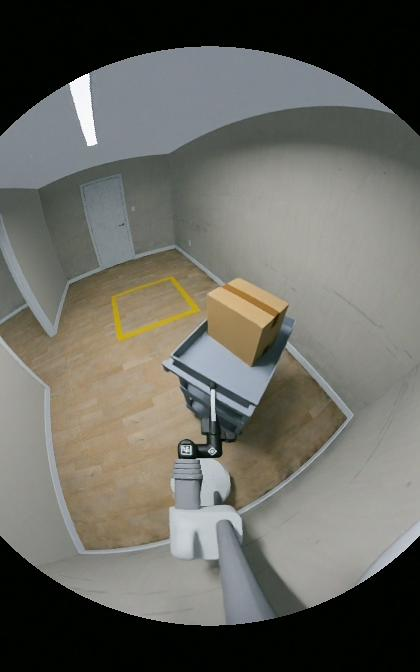

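Request:
move(r2={"base":{"translate_m":0.0,"strafe_m":0.3},"pace":"slow","contact_limits":{"strafe_m":0.6}}, blocking=false, cameras=[])

Request:
wait(seconds=8, cameras=[])

Request:
move(r2={"base":{"rotate_rad":-0.6},"pace":"slow","contact_limits":{"rotate_rad":0.6}}, blocking=false, cameras=[])

Request:
wait(seconds=8, cameras=[])

Request:
move(r2={"base":{"translate_m":-0.1,"strafe_m":0.35},"pace":"slow","contact_limits":{"translate_m":0.6}}, blocking=false, cameras=[])

Request:
wait(seconds=8, cameras=["r2_head_camera","r2_head_right_camera"])

Scene clock: 1011.40 s.
move: r2 moving
r1: as last shown
r1.lidar_m: 4.78 2.76 1.98 1.90 0.25 0.25 0.45 1.38 1.39 2.81 2.91 3.90
r1.motor_effort: lift_m=+21(21) arm_m=+4(4) wheel_0=+0(1) wheel_1=+6(7) wheel_2=+0(0)
r1.servo_current: wrist_yaw_rad=52(65) wrist_pitch_rad=33(52) wrist_roll_rad=46(59) gripper_m=52(59)
r1.wrist_depth_mm: 891 891 904 891 878 904 878 / 866 866 866 866 854 866 866 / 854 842 854 842 854 842 842 / 820 831 820 831 831 820 831 / 809 809 820 820 809 809 820 / 778 788 591 198 788 788 788 / 778 778 179 180 161 778 768
r2.base_odometry: x=-6.257 y=+0.317 heading=-1.702
r2.turned_by_wheels: -0.001
r2.turned_by_imu: -0.001
r2.base_tilt: forward=-0.7 right=+0.1
r2.lidar_m: 0.44 4.23 1.80 1.37 1.20 0.51 0.38 0.34 0.39 0.60 1.48 0.33
r2.base_status: translate_m moving; strafe_m moving
r2.joint_positions: lift_m=+0.685 arm_m=+0.000 wrist_yaw_rad=-0.007 wrist_pitch_rad=+0.004 wrist_roll_rad=+1.568 gripper_m=-0.019
r2.joint_status: not commanded
r2.measured_speeds: translate_m=+0.000 strafe_m=+0.056 rotate_rad=-0.001 lift_m=+0.000 arm_m=+0.000 wrist_yaw_rad=+0.000 wrist_pitch_rad=+0.000 wrist_roll_rad=+0.000
r2.motor_effort: lift_m=+21(21) arm_m=-4(4) wheel_0=-17(18) wheel_1=+6(6) wheel_2=+0(5)
r2.servo_current: wrist_yaw_rad=52(65) wrist_pitch_rad=39(46) wrist_roll_rad=39(59) gripper_m=59(65)
r2.contact_limits: strafe_m 0.6
r2.hand_pose: x=+0.4587 y=-0.0896 z=+0.8618 quat_wxyz=(+0.708, +0.706, -0.001, -0.004) (m; r2's base frame)
r2.wrist_depth_mm: - 351 349 - 151 - - / - 370 373 104 166 - - / - 424 427 112 182 - - / - - 500 128 202 - - / - - - 146 228 1756 - / - - 186 168 181 1618 504 / - - - - - 1863 1160
pictures: none
No camera images: "cameras" was empty.

Scene clock: 1015.03 s.
earlier move: r2 done
r1.base_odometry: x=-2.203 y=-0.472 heading=-2.389
r1.turned_by_wheels: +0.000
r1.turned_by_imu: +0.000
r1.base_tilt: forward=-1.6 right=+1.2
r1.lidar_m: 4.78 2.77 2.02 1.91 0.25 0.25 0.47 1.36 1.36 2.80 2.92 3.91
r1.base_status: not commanded
r1.joint_positions: lift_m=+0.700 arm_m=+0.000 wrist_yaw_rad=-0.003 wrist_pitch_rad=+1.403 wrist_roll_rad=-0.002 gripper_m=-0.019
r1.joint_status: not commanded
r1.measured_speeds: all 0
r1.motor_effort: lift_m=+21(21) arm_m=+4(4) wheel_0=+1(1) wheel_1=+7(7) wheel_2=+0(0)
r1.servo_current: wrist_yaw_rad=52(72) wrist_pitch_rad=39(52) wrist_roll_rad=65(72) gripper_m=52(59)
r1.hand_pose: x=+0.2188 y=-0.0875 z=+0.5937 quat_wxyz=(+0.764, +0.000, +0.645, +0.000) (m; r1's base frame)
r1.wrist_depth_mm: 891 891 891 878 878 878 904 / 866 854 866 866 866 878 878 / 842 854 854 842 854 842 842 / 831 842 820 842 820 831 831 / 809 798 798 809 820 809 809 / 798 788 580 198 798 788 798 / 778 768 179 180 162 788 778
r2.base_odometry: x=-5.974 y=+0.280 heading=-1.701
r2.turned_by_wheels: +0.001
r2.turned_by_imu: +0.000
r2.base_tilt: forward=-0.6 right=+0.1
r2.lidar_m: 0.46 3.41 1.47 1.09 1.07 0.68 0.50 0.48 0.52 0.76 0.60 0.34
r2.base_status: done
r2.joint_positions: lift_m=+0.685 arm_m=+0.000 wrist_yaw_rad=-0.007 wrist_pitch_rad=+0.004 wrist_roll_rad=+1.568 gripper_m=-0.019
r2.joint_status: not commanded
r2.measured_speeds: all 0
r2.motor_effort: lift_m=+21(21) arm_m=-4(4) wheel_0=-7(18) wheel_1=+3(6) wheel_2=+0(5)
r2.servo_current: wrist_yaw_rad=59(72) wrist_pitch_rad=46(52) wrist_roll_rad=39(59) gripper_m=59(65)
r2.contact_limits: strafe_m 0.6
r2.hand_pose: x=+0.4587 y=-0.0896 z=+0.8618 quat_wxyz=(+0.708, +0.706, -0.001, -0.004) (m; r2's base frame)
r2.wrist_depth_mm: - 322 - - - - - / - 387 392 - - - - / - - 496 - - - - / - - - - - 559 - / - - - - 224 1618 496 / - - 186 136 179 1618 455 / - - - - - 1808 1182
wait: 3.63 of 8 s (r2 has come to rest)
pictures: none
No camera images: "cameras" was empty.

Scene clock: 1015.53 s.
move: r2 moving
r1: as last shown
r1.base_tilt: forward=-1.6 right=+1.3
r1.lidar_m: 4.79 2.75 2.00 1.91 0.25 0.25 0.47 1.40 1.36 2.81 2.90 3.93
r1.motor_effort: lift_m=+21(21) arm_m=+4(4) wheel_0=+1(1) wheel_1=+6(7) wheel_2=+0(0)
r1.servo_current: wrist_yaw_rad=39(59) wrist_pitch_rad=39(46) wrist_roll_rad=52(65) gripper_m=52(52)
r1.wrist_depth_mm: 904 878 904 878 891 904 891 / 866 854 866 878 854 866 854 / 842 854 842 842 854 854 842 / 831 831 842 831 820 831 831 / 809 809 809 809 820 809 809 / 788 788 580 198 778 809 788 / 788 768 180 180 162 788 768
r2.base_odometry: x=-5.974 y=+0.280 heading=-1.825
r2.turned_by_wheels: -0.124
r2.turned_by_imu: -0.119
r2.base_tilt: forward=-0.7 right=+0.1
r2.lidar_m: 0.43 4.22 1.64 1.13 1.06 0.74 0.53 0.49 0.50 0.67 1.62 0.33
r2.base_status: rotate_rad moving
r2.joint_positions: lift_m=+0.685 arm_m=+0.000 wrist_yaw_rad=+0.013 wrist_pitch_rad=+0.004 wrist_roll_rad=+1.568 gripper_m=-0.019
r2.joint_status: not commanded
r2.measured_speeds: translate_m=-0.001 strafe_m=+0.000 rotate_rad=-0.487 lift_m=+0.000 arm_m=+0.000 wrist_yaw_rad=+0.042 wrist_pitch_rad=+0.000 wrist_roll_rad=+0.000
r2.motor_effort: lift_m=+21(21) arm_m=-4(4) wheel_0=+16(19) wheel_1=+9(10) wheel_2=+14(14)
r2.servo_current: wrist_yaw_rad=78(78) wrist_pitch_rad=33(52) wrist_roll_rad=46(52) gripper_m=59(59)
r2.contact_limits: rotate_rad 0.6
r2.hand_pose: x=+0.4604 y=-0.0838 z=+0.8618 quat_wxyz=(+0.708, +0.706, +0.006, +0.003) (m; r2's base frame)
r2.wrist_depth_mm: 309 319 - - - 113 - / - 368 370 - - - - / - 496 455 - - - - / - - - - - - - / - - - - 211 1618 512 / - - - 128 179 1618 466 / - - - - 413 1708 1078
pictures: none
No camera images: "cameras" was empty.

Scene clock: 1016.87 s.
earlier move: r2 done
r1.base_odometry: x=-2.203 y=-0.472 heading=-2.389
r1.turned_by_wheels: +0.000
r1.turned_by_imu: +0.000
r1.base_tilt: forward=-1.6 right=+1.3
r1.lidar_m: 4.80 2.79 2.01 1.93 0.25 0.25 0.47 1.35 1.41 2.80 2.85 3.91
r1.base_status: not commanded
r1.joint_positions: lift_m=+0.700 arm_m=+0.000 wrist_yaw_rad=-0.003 wrist_pitch_rad=+1.403 wrist_roll_rad=-0.002 gripper_m=-0.019
r1.joint_status: not commanded
r1.measured_speeds: all 0
r1.motor_effort: lift_m=+21(21) arm_m=+4(4) wheel_0=+0(1) wheel_1=+6(7) wheel_2=+0(0)
r1.servo_current: wrist_yaw_rad=39(65) wrist_pitch_rad=46(46) wrist_roll_rad=33(65) gripper_m=52(59)
r1.hand_pose: x=+0.2188 y=-0.0875 z=+0.5937 quat_wxyz=(+0.764, +0.000, +0.645, +0.000) (m; r1's base frame)
r1.wrist_depth_mm: 891 891 878 878 891 891 904 / 878 866 866 854 866 866 878 / 854 854 854 842 854 842 854 / 831 831 820 842 831 831 820 / 798 820 820 809 820 820 820 / 788 788 585 199 798 788 809 / 788 759 180 179 162 778 788
r2.base_odometry: x=-5.974 y=+0.280 heading=-2.300
r2.turned_by_wheels: -0.475
r2.turned_by_imu: -0.461
r2.base_tilt: forward=-0.7 right=+0.1
r2.lidar_m: 0.40 0.41 4.22 1.53 1.13 1.06 0.69 0.52 0.48 0.51 0.69 0.43
r2.base_status: done
r2.joint_positions: lift_m=+0.685 arm_m=+0.000 wrist_yaw_rad=+0.002 wrist_pitch_rad=+0.004 wrist_roll_rad=+1.568 gripper_m=-0.019
r2.joint_status: not commanded
r2.measured_speeds: all 0
r2.motor_effort: lift_m=+21(21) arm_m=-5(5) wheel_0=+7(22) wheel_1=+5(11) wheel_2=+9(15)
r2.servo_current: wrist_yaw_rad=46(98) wrist_pitch_rad=46(52) wrist_roll_rad=52(59) gripper_m=59(65)
r2.contact_limits: rotate_rad 0.6
r2.hand_pose: x=+0.4596 y=-0.0867 z=+0.8618 quat_wxyz=(+0.708, +0.706, +0.002, +0.000) (m; r2's base frame)
r2.wrist_depth_mm: - - - 170 229 235 250 / - - - 171 231 1397 1098 / - - 580 172 232 820 - / - 433 433 173 233 831 - / - 449 452 174 234 831 - / - - 186 175 180 - - / - - 488 - - - -
wait: 1.33 of 8 s (r2 has come to rest)
pictures: none
No camera images: "cameras" was empty.

Scene clock: 1017.37 s.
move: r2 moving
r1: as last shown
r1.lidar_m: 4.79 2.78 2.02 1.94 0.25 0.25 0.49 1.37 1.40 2.79 2.88 3.92
r1.motor_effort: lift_m=+21(21) arm_m=+4(4) wheel_0=+1(1) wheel_1=+6(7) wheel_2=+0(0)
r1.servo_current: wrist_yaw_rad=33(65) wrist_pitch_rad=46(52) wrist_roll_rad=46(59) gripper_m=52(65)
r1.wrist_depth_mm: 878 891 891 878 878 866 891 / 878 866 878 878 854 866 878 / 842 842 831 854 854 854 854 / 831 831 842 831 831 831 831 / 798 820 809 809 798 798 809 / 788 798 585 199 788 788 798 / 778 768 180 180 161 778 778
r2.base_odometry: x=-5.963 y=+0.274 heading=-2.299
r2.turned_by_wheels: +0.000
r2.turned_by_imu: +0.000
r2.base_tilt: forward=-0.7 right=+0.1
r2.lidar_m: 0.39 0.44 4.22 1.54 1.10 1.05 0.72 0.52 0.49 0.52 0.72 0.44
r2.base_status: translate_m moving; strafe_m moving
r2.joint_positions: lift_m=+0.685 arm_m=+0.000 wrist_yaw_rad=+0.002 wrist_pitch_rad=+0.004 wrist_roll_rad=+1.568 gripper_m=-0.019
r2.joint_status: not commanded
r2.measured_speeds: translate_m=-0.014 strafe_m=+0.048 rotate_rad=-0.001 lift_m=+0.000 arm_m=+0.000 wrist_yaw_rad=+0.000 wrist_pitch_rad=+0.000 wrist_roll_rad=+0.000
r2.motor_effort: lift_m=+21(21) arm_m=-4(5) wheel_0=-11(14) wheel_1=+5(8) wheel_2=+12(12)
r2.servo_current: wrist_yaw_rad=39(52) wrist_pitch_rad=46(52) wrist_roll_rad=52(59) gripper_m=65(65)
r2.contact_limits: translate_m 0.6
r2.hand_pose: x=+0.4596 y=-0.0867 z=+0.8618 quat_wxyz=(+0.708, +0.706, +0.002, +0.000) (m; r2's base frame)
r2.wrist_depth_mm: - - - 170 229 237 253 / - - - 171 231 1430 1118 / - - 564 172 231 820 - / - 433 436 173 234 842 - / - 452 452 174 235 831 - / - - 185 175 180 - - / - - 488 - - - -
pictures: none
No camera images: "cameras" was empty.

Scene clock: 1021.77 s.
earlier move: r2 done
r1.base_odometry: x=-2.203 y=-0.472 heading=-2.389
r1.turned_by_wheels: +0.000
r1.turned_by_imu: +0.000
r1.base_tilt: forward=-1.6 right=+1.3
r1.lidar_m: 4.80 2.78 2.00 1.90 0.25 0.25 0.48 1.37 1.39 2.82 2.93 3.89
r1.base_status: not commanded
r1.joint_positions: lift_m=+0.700 arm_m=+0.000 wrist_yaw_rad=-0.003 wrist_pitch_rad=+1.403 wrist_roll_rad=-0.002 gripper_m=-0.019
r1.joint_status: not commanded
r1.measured_speeds: all 0
r1.motor_effort: lift_m=+21(21) arm_m=+4(4) wheel_0=+1(1) wheel_1=+7(7) wheel_2=+0(0)
r1.servo_current: wrist_yaw_rad=52(72) wrist_pitch_rad=39(52) wrist_roll_rad=39(72) gripper_m=52(65)
r1.hand_pose: x=+0.2188 y=-0.0875 z=+0.5937 quat_wxyz=(+0.764, +0.000, +0.645, +0.000) (m; r1's base frame)
r1.wrist_depth_mm: 891 878 878 891 891 878 891 / 866 878 878 866 878 866 878 / 866 854 854 854 831 842 842 / 831 831 831 820 831 831 820 / 809 798 798 809 820 798 820 / 788 798 585 198 798 798 788 / 778 768 179 180 162 778 759
r2.base_odometry: x=-5.647 y=+0.121 heading=-2.300
r2.turned_by_wheels: -0.001
r2.turned_by_imu: -0.002
r2.base_tilt: forward=-0.7 right=+0.1
r2.lidar_m: 0.44 0.56 3.34 1.18 0.84 0.81 0.86 0.79 0.74 0.76 1.10 0.37
r2.base_status: done
r2.joint_positions: lift_m=+0.685 arm_m=+0.000 wrist_yaw_rad=-0.005 wrist_pitch_rad=+0.004 wrist_roll_rad=+1.568 gripper_m=-0.019
r2.joint_status: not commanded
r2.measured_speeds: all 0
r2.motor_effort: lift_m=+21(21) arm_m=-4(5) wheel_0=-7(18) wheel_1=+3(8) wheel_2=+3(12)
r2.servo_current: wrist_yaw_rad=46(65) wrist_pitch_rad=39(52) wrist_roll_rad=39(59) gripper_m=59(65)
r2.contact_limits: translate_m 0.6
r2.hand_pose: x=+0.4589 y=-0.0888 z=+0.8618 quat_wxyz=(+0.708, +0.706, +0.000, -0.003) (m; r2's base frame)
r2.wrist_depth_mm: - 413 430 106 163 - - / - 368 373 118 175 - - / - 413 415 126 190 - - / - 484 477 137 206 - - / - - 549 153 227 1808 - / - - 186 174 182 1618 504 / - - - - - - 469
wait: 4.40 of 8 s (r2 has come to rest)
pictures: r2_head_camera, r2_head_right_camera
Images, in order (width x height): r2_head_camera 420x560, r2_head_right_camera 420x672.

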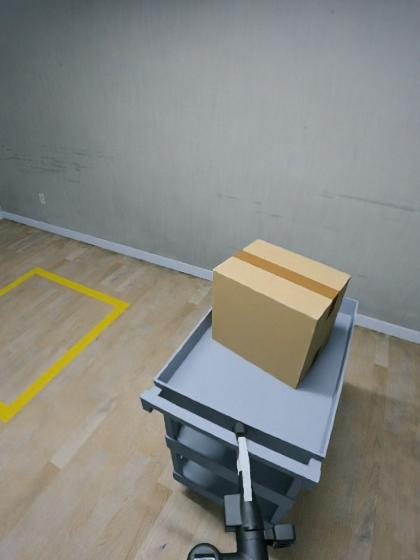

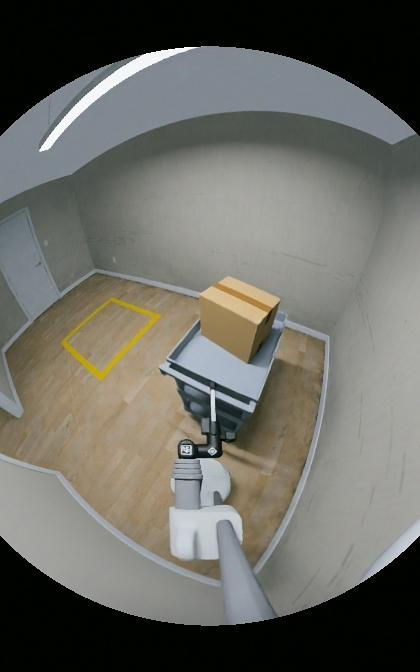

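Request:
move(r2={"base":{"rotate_rad":-0.55},"pace":"slow","contact_limits":{"rotate_rad":0.6}}, blocking=false, cameras=[])

Request:
wait(seconds=8, cameras=[])

Request:
move(r2={"base":{"translate_m":0.05,"strafe_m":0.4},"pace":"slow","contact_limits":{"strafe_m":0.6}}, blocking=false, cameras=[])

Request:
wait(seconds=8, cameras=["r2_head_camera"])

Request:
move(r2={"base":{"rotate_rad":-0.5},"pace":"slow","contact_limits":{"rotate_rad":0.6}}, blocking=false, cameras=[])

Request:
wait(seconds=8, cameras=[])

Request:
move(r2={"base":{"translate_m":0.05,"strafe_m":0.4},"pace":"slow","contact_limits":{"strafe_m":0.6}}, blocking=false, cameras=[])

Request:
wait(seconds=8, cameras=["r2_head_camera","r2_head_right_camera","r2_head_left_camera"])

Scene clock: 1035.53 s.
move: r2 moving
r1: as last shown
r1.lidar_m: 4.79 2.78 2.00 1.92 0.25 0.25 0.49 1.37 1.40 2.81 2.92 3.92
r1.motor_effort: lift_m=+21(21) arm_m=+4(4) wheel_0=+0(1) wheel_1=+7(7) wheel_2=+0(0)
r1.servo_current: wrist_yaw_rad=52(59) wrist_pitch_rad=33(52) wrist_roll_rad=52(65) gripper_m=52(59)
r1.wrist_depth_mm: 891 891 866 878 878 878 891 / 854 866 866 866 866 854 866 / 842 854 854 842 831 854 831 / 831 831 842 831 831 831 820 / 809 809 820 809 809 798 820 / 798 798 585 198 788 788 788 / 778 759 179 179 162 788 768
r2.base_odometry: x=-5.647 y=+0.121 heading=-2.424
r2.turned_by_wheels: -0.124
r2.turned_by_imu: -0.119
r2.base_tilt: forward=-0.7 right=+0.1
r2.lidar_m: 0.43 0.50 4.00 1.32 0.89 0.81 0.80 0.82 0.72 0.76 0.97 0.38
r2.base_status: rotate_rad moving
r2.joint_positions: lift_m=+0.685 arm_m=+0.000 wrist_yaw_rad=+0.013 wrist_pitch_rad=+0.004 wrist_roll_rad=+1.568 gripper_m=-0.019
r2.joint_status: not commanded
r2.measured_speeds: translate_m=+0.000 strafe_m=-0.001 rotate_rad=-0.487 lift_m=+0.000 arm_m=+0.000 wrist_yaw_rad=+0.025 wrist_pitch_rad=+0.000 wrist_roll_rad=+0.000
r2.motor_effort: lift_m=+21(21) arm_m=-5(5) wheel_0=+16(17) wheel_1=+9(9) wheel_2=+16(16)
r2.servo_current: wrist_yaw_rad=72(72) wrist_pitch_rad=39(52) wrist_roll_rad=52(52) gripper_m=65(65)
r2.contact_limits: rotate_rad 0.6
r2.hand_pose: x=+0.4604 y=-0.0837 z=+0.8618 quat_wxyz=(+0.708, +0.706, +0.006, +0.003) (m; r2's base frame)
r2.wrist_depth_mm: - - 466 114 170 - - / - 382 382 124 180 - - / - 402 407 131 194 - - / - 455 455 141 208 - - / - - 517 152 225 - - / - - - 168 180 1708 525 / - - - - - 1708 473
pictures: none
No camera images: "cameras" was empty.

Scene clock: 1036.80 s.
earlier move: r2 done
r1.base_odometry: x=-2.203 y=-0.472 heading=-2.389
r1.turned_by_wheels: +0.000
r1.turned_by_imu: +0.000
r1.base_tilt: forward=-1.6 right=+1.3
r1.lidar_m: 4.79 2.77 1.99 1.90 0.25 0.25 0.47 1.37 1.40 2.81 2.92 3.92
r1.base_status: not commanded
r1.joint_positions: lift_m=+0.700 arm_m=+0.000 wrist_yaw_rad=-0.003 wrist_pitch_rad=+1.403 wrist_roll_rad=-0.002 gripper_m=-0.019
r1.joint_status: not commanded
r1.measured_speeds: all 0
r1.motor_effort: lift_m=+21(21) arm_m=+4(4) wheel_0=+1(1) wheel_1=+7(7) wheel_2=+0(0)
r1.servo_current: wrist_yaw_rad=52(72) wrist_pitch_rad=46(52) wrist_roll_rad=33(65) gripper_m=52(59)
r1.hand_pose: x=+0.2188 y=-0.0875 z=+0.5937 quat_wxyz=(+0.764, +0.000, +0.645, +0.000) (m; r1's base frame)
r1.wrist_depth_mm: 891 891 891 878 878 878 878 / 878 854 866 878 866 866 891 / 854 854 854 842 842 854 831 / 842 831 831 831 820 842 842 / 809 820 809 809 809 831 809 / 788 788 585 198 798 798 788 / 778 768 179 179 162 778 788
r2.base_odometry: x=-5.647 y=+0.121 heading=-2.849
r2.turned_by_wheels: -0.425
r2.turned_by_imu: -0.413
r2.base_tilt: forward=-0.7 right=+0.1
r2.lidar_m: 0.33 0.31 2.73 3.58 1.20 0.85 0.81 0.85 0.76 0.73 0.79 0.46
r2.base_status: done
r2.joint_positions: lift_m=+0.685 arm_m=+0.000 wrist_yaw_rad=-0.001 wrist_pitch_rad=+0.004 wrist_roll_rad=+1.568 gripper_m=-0.019
r2.joint_status: not commanded
r2.measured_speeds: all 0
r2.motor_effort: lift_m=+21(21) arm_m=-5(5) wheel_0=+4(17) wheel_1=+5(10) wheel_2=+5(19)
r2.servo_current: wrist_yaw_rad=46(85) wrist_pitch_rad=46(52) wrist_roll_rad=46(59) gripper_m=59(65)
r2.contact_limits: rotate_rad 0.6
r2.hand_pose: x=+0.4593 y=-0.0877 z=+0.8618 quat_wxyz=(+0.708, +0.706, +0.001, -0.002) (m; r2's base frame)
r2.wrist_depth_mm: - - - 243 - 1366 1160 / - - - 224 298 307 309 / - - - 209 276 1708 1182 / - - - 196 257 1708 - / - - 439 185 244 768 - / - 430 185 174 180 - - / - 141 415 - 220 - -
wait: 1.27 of 8 s (r2 has come to rest)
pictures: none
No camera images: "cameras" was empty.

Scene clock: 1037.30 s.
move: r2 moving
r1: as last shown
r1.lidar_m: 4.77 2.79 1.98 1.92 0.25 0.25 0.49 1.40 1.38 2.81 2.89 3.91
r1.motor_effort: lift_m=+21(21) arm_m=+4(4) wheel_0=+0(1) wheel_1=+7(7) wheel_2=+0(0)
r1.servo_current: wrist_yaw_rad=52(65) wrist_pitch_rad=52(52) wrist_roll_rad=52(59) gripper_m=46(59)
r1.wrist_depth_mm: 904 878 891 878 891 891 891 / 866 878 854 866 878 878 866 / 854 842 842 854 854 842 854 / 831 831 809 842 831 842 820 / 809 820 809 809 809 820 809 / 788 788 591 198 809 788 798 / 788 759 180 180 162 778 778
r2.base_odometry: x=-5.645 y=+0.108 heading=-2.850
r2.turned_by_wheels: -0.001
r2.turned_by_imu: -0.001
r2.base_tilt: forward=-0.7 right=+0.1
r2.lidar_m: 0.33 0.30 2.77 3.64 1.22 0.83 0.79 0.85 0.80 0.74 0.79 0.46
r2.base_status: translate_m moving; strafe_m moving
r2.joint_positions: lift_m=+0.685 arm_m=+0.000 wrist_yaw_rad=-0.004 wrist_pitch_rad=+0.004 wrist_roll_rad=+1.568 gripper_m=-0.019
r2.joint_status: not commanded
r2.measured_speeds: translate_m=+0.006 strafe_m=+0.053 rotate_rad=+0.000 lift_m=+0.000 arm_m=+0.000 wrist_yaw_rad=-0.008 wrist_pitch_rad=+0.000 wrist_roll_rad=+0.000
r2.motor_effort: lift_m=+21(21) arm_m=-5(5) wheel_0=-11(11) wheel_1=+7(10) wheel_2=-7(8)
r2.servo_current: wrist_yaw_rad=46(52) wrist_pitch_rad=39(52) wrist_roll_rad=46(46) gripper_m=59(65)
r2.contact_limits: strafe_m 0.6
r2.hand_pose: x=+0.4591 y=-0.0885 z=+0.8618 quat_wxyz=(+0.708, +0.706, +0.000, -0.003) (m; r2's base frame)
r2.wrist_depth_mm: - - - 244 - 1366 1160 / - - - 225 301 307 310 / - - - 210 276 1708 1182 / - - - 196 258 1708 - / - - 436 184 243 778 - / - 427 186 173 181 - - / - 125 421 - 218 - -
pictures: none
No camera images: "cameras" was empty.

Scene clock: 1042.03 s.
earlier move: r2 done
r1.base_odometry: x=-2.203 y=-0.472 heading=-2.389
r1.turned_by_wheels: +0.000
r1.turned_by_imu: +0.000
r1.base_tilt: forward=-1.6 right=+1.3
r1.lidar_m: 4.80 2.76 2.01 1.92 0.25 0.25 0.48 1.36 1.42 2.82 2.91 3.90
r1.base_status: not commanded
r1.joint_positions: lift_m=+0.700 arm_m=+0.000 wrist_yaw_rad=-0.003 wrist_pitch_rad=+1.403 wrist_roll_rad=-0.002 gripper_m=-0.019
r1.joint_status: not commanded
r1.measured_speeds: all 0
r1.motor_effort: lift_m=+21(21) arm_m=+4(4) wheel_0=+0(1) wheel_1=+6(7) wheel_2=+0(0)
r1.servo_current: wrist_yaw_rad=39(78) wrist_pitch_rad=39(52) wrist_roll_rad=46(65) gripper_m=52(59)
r1.hand_pose: x=+0.2188 y=-0.0875 z=+0.5937 quat_wxyz=(+0.764, +0.000, +0.645, +0.000) (m; r1's base frame)
r1.wrist_depth_mm: 891 891 891 891 878 904 891 / 891 854 878 854 878 866 866 / 842 842 842 842 842 842 854 / 831 831 820 831 820 831 820 / 809 809 798 809 809 809 809 / 798 798 580 198 788 788 798 / 778 778 180 179 162 778 778
r2.base_odometry: x=-5.580 y=-0.276 heading=-2.850
r2.turned_by_wheels: +0.000
r2.turned_by_imu: -0.001
r2.base_tilt: forward=-0.6 right=+0.1
r2.lidar_m: 0.41 0.47 2.66 3.60 1.96 0.94 0.87 0.91 1.21 1.14 1.18 0.41
r2.base_status: done
r2.joint_positions: lift_m=+0.685 arm_m=+0.000 wrist_yaw_rad=-0.006 wrist_pitch_rad=+0.004 wrist_roll_rad=+1.568 gripper_m=-0.019
r2.joint_status: not commanded
r2.measured_speeds: all 0
r2.motor_effort: lift_m=+21(21) arm_m=-5(5) wheel_0=-8(15) wheel_1=+5(10) wheel_2=-8(12)
r2.servo_current: wrist_yaw_rad=59(65) wrist_pitch_rad=39(52) wrist_roll_rad=46(65) gripper_m=59(65)
r2.contact_limits: strafe_m 0.6
r2.hand_pose: x=+0.4589 y=-0.0891 z=+0.8618 quat_wxyz=(+0.708, +0.706, -0.001, -0.003) (m; r2's base frame)
r2.wrist_depth_mm: - - - 155 212 1499 1160 / - - - 158 216 759 - / - 418 430 164 221 - - / - 436 442 167 227 820 - / - 466 466 171 232 - - / - 488 187 175 181 - - / - 123 - - - - -
wait: 4.73 of 8 s (r2 has come to rest)
pictures: r2_head_camera
Images, in order (width x height): r2_head_camera 420x560.

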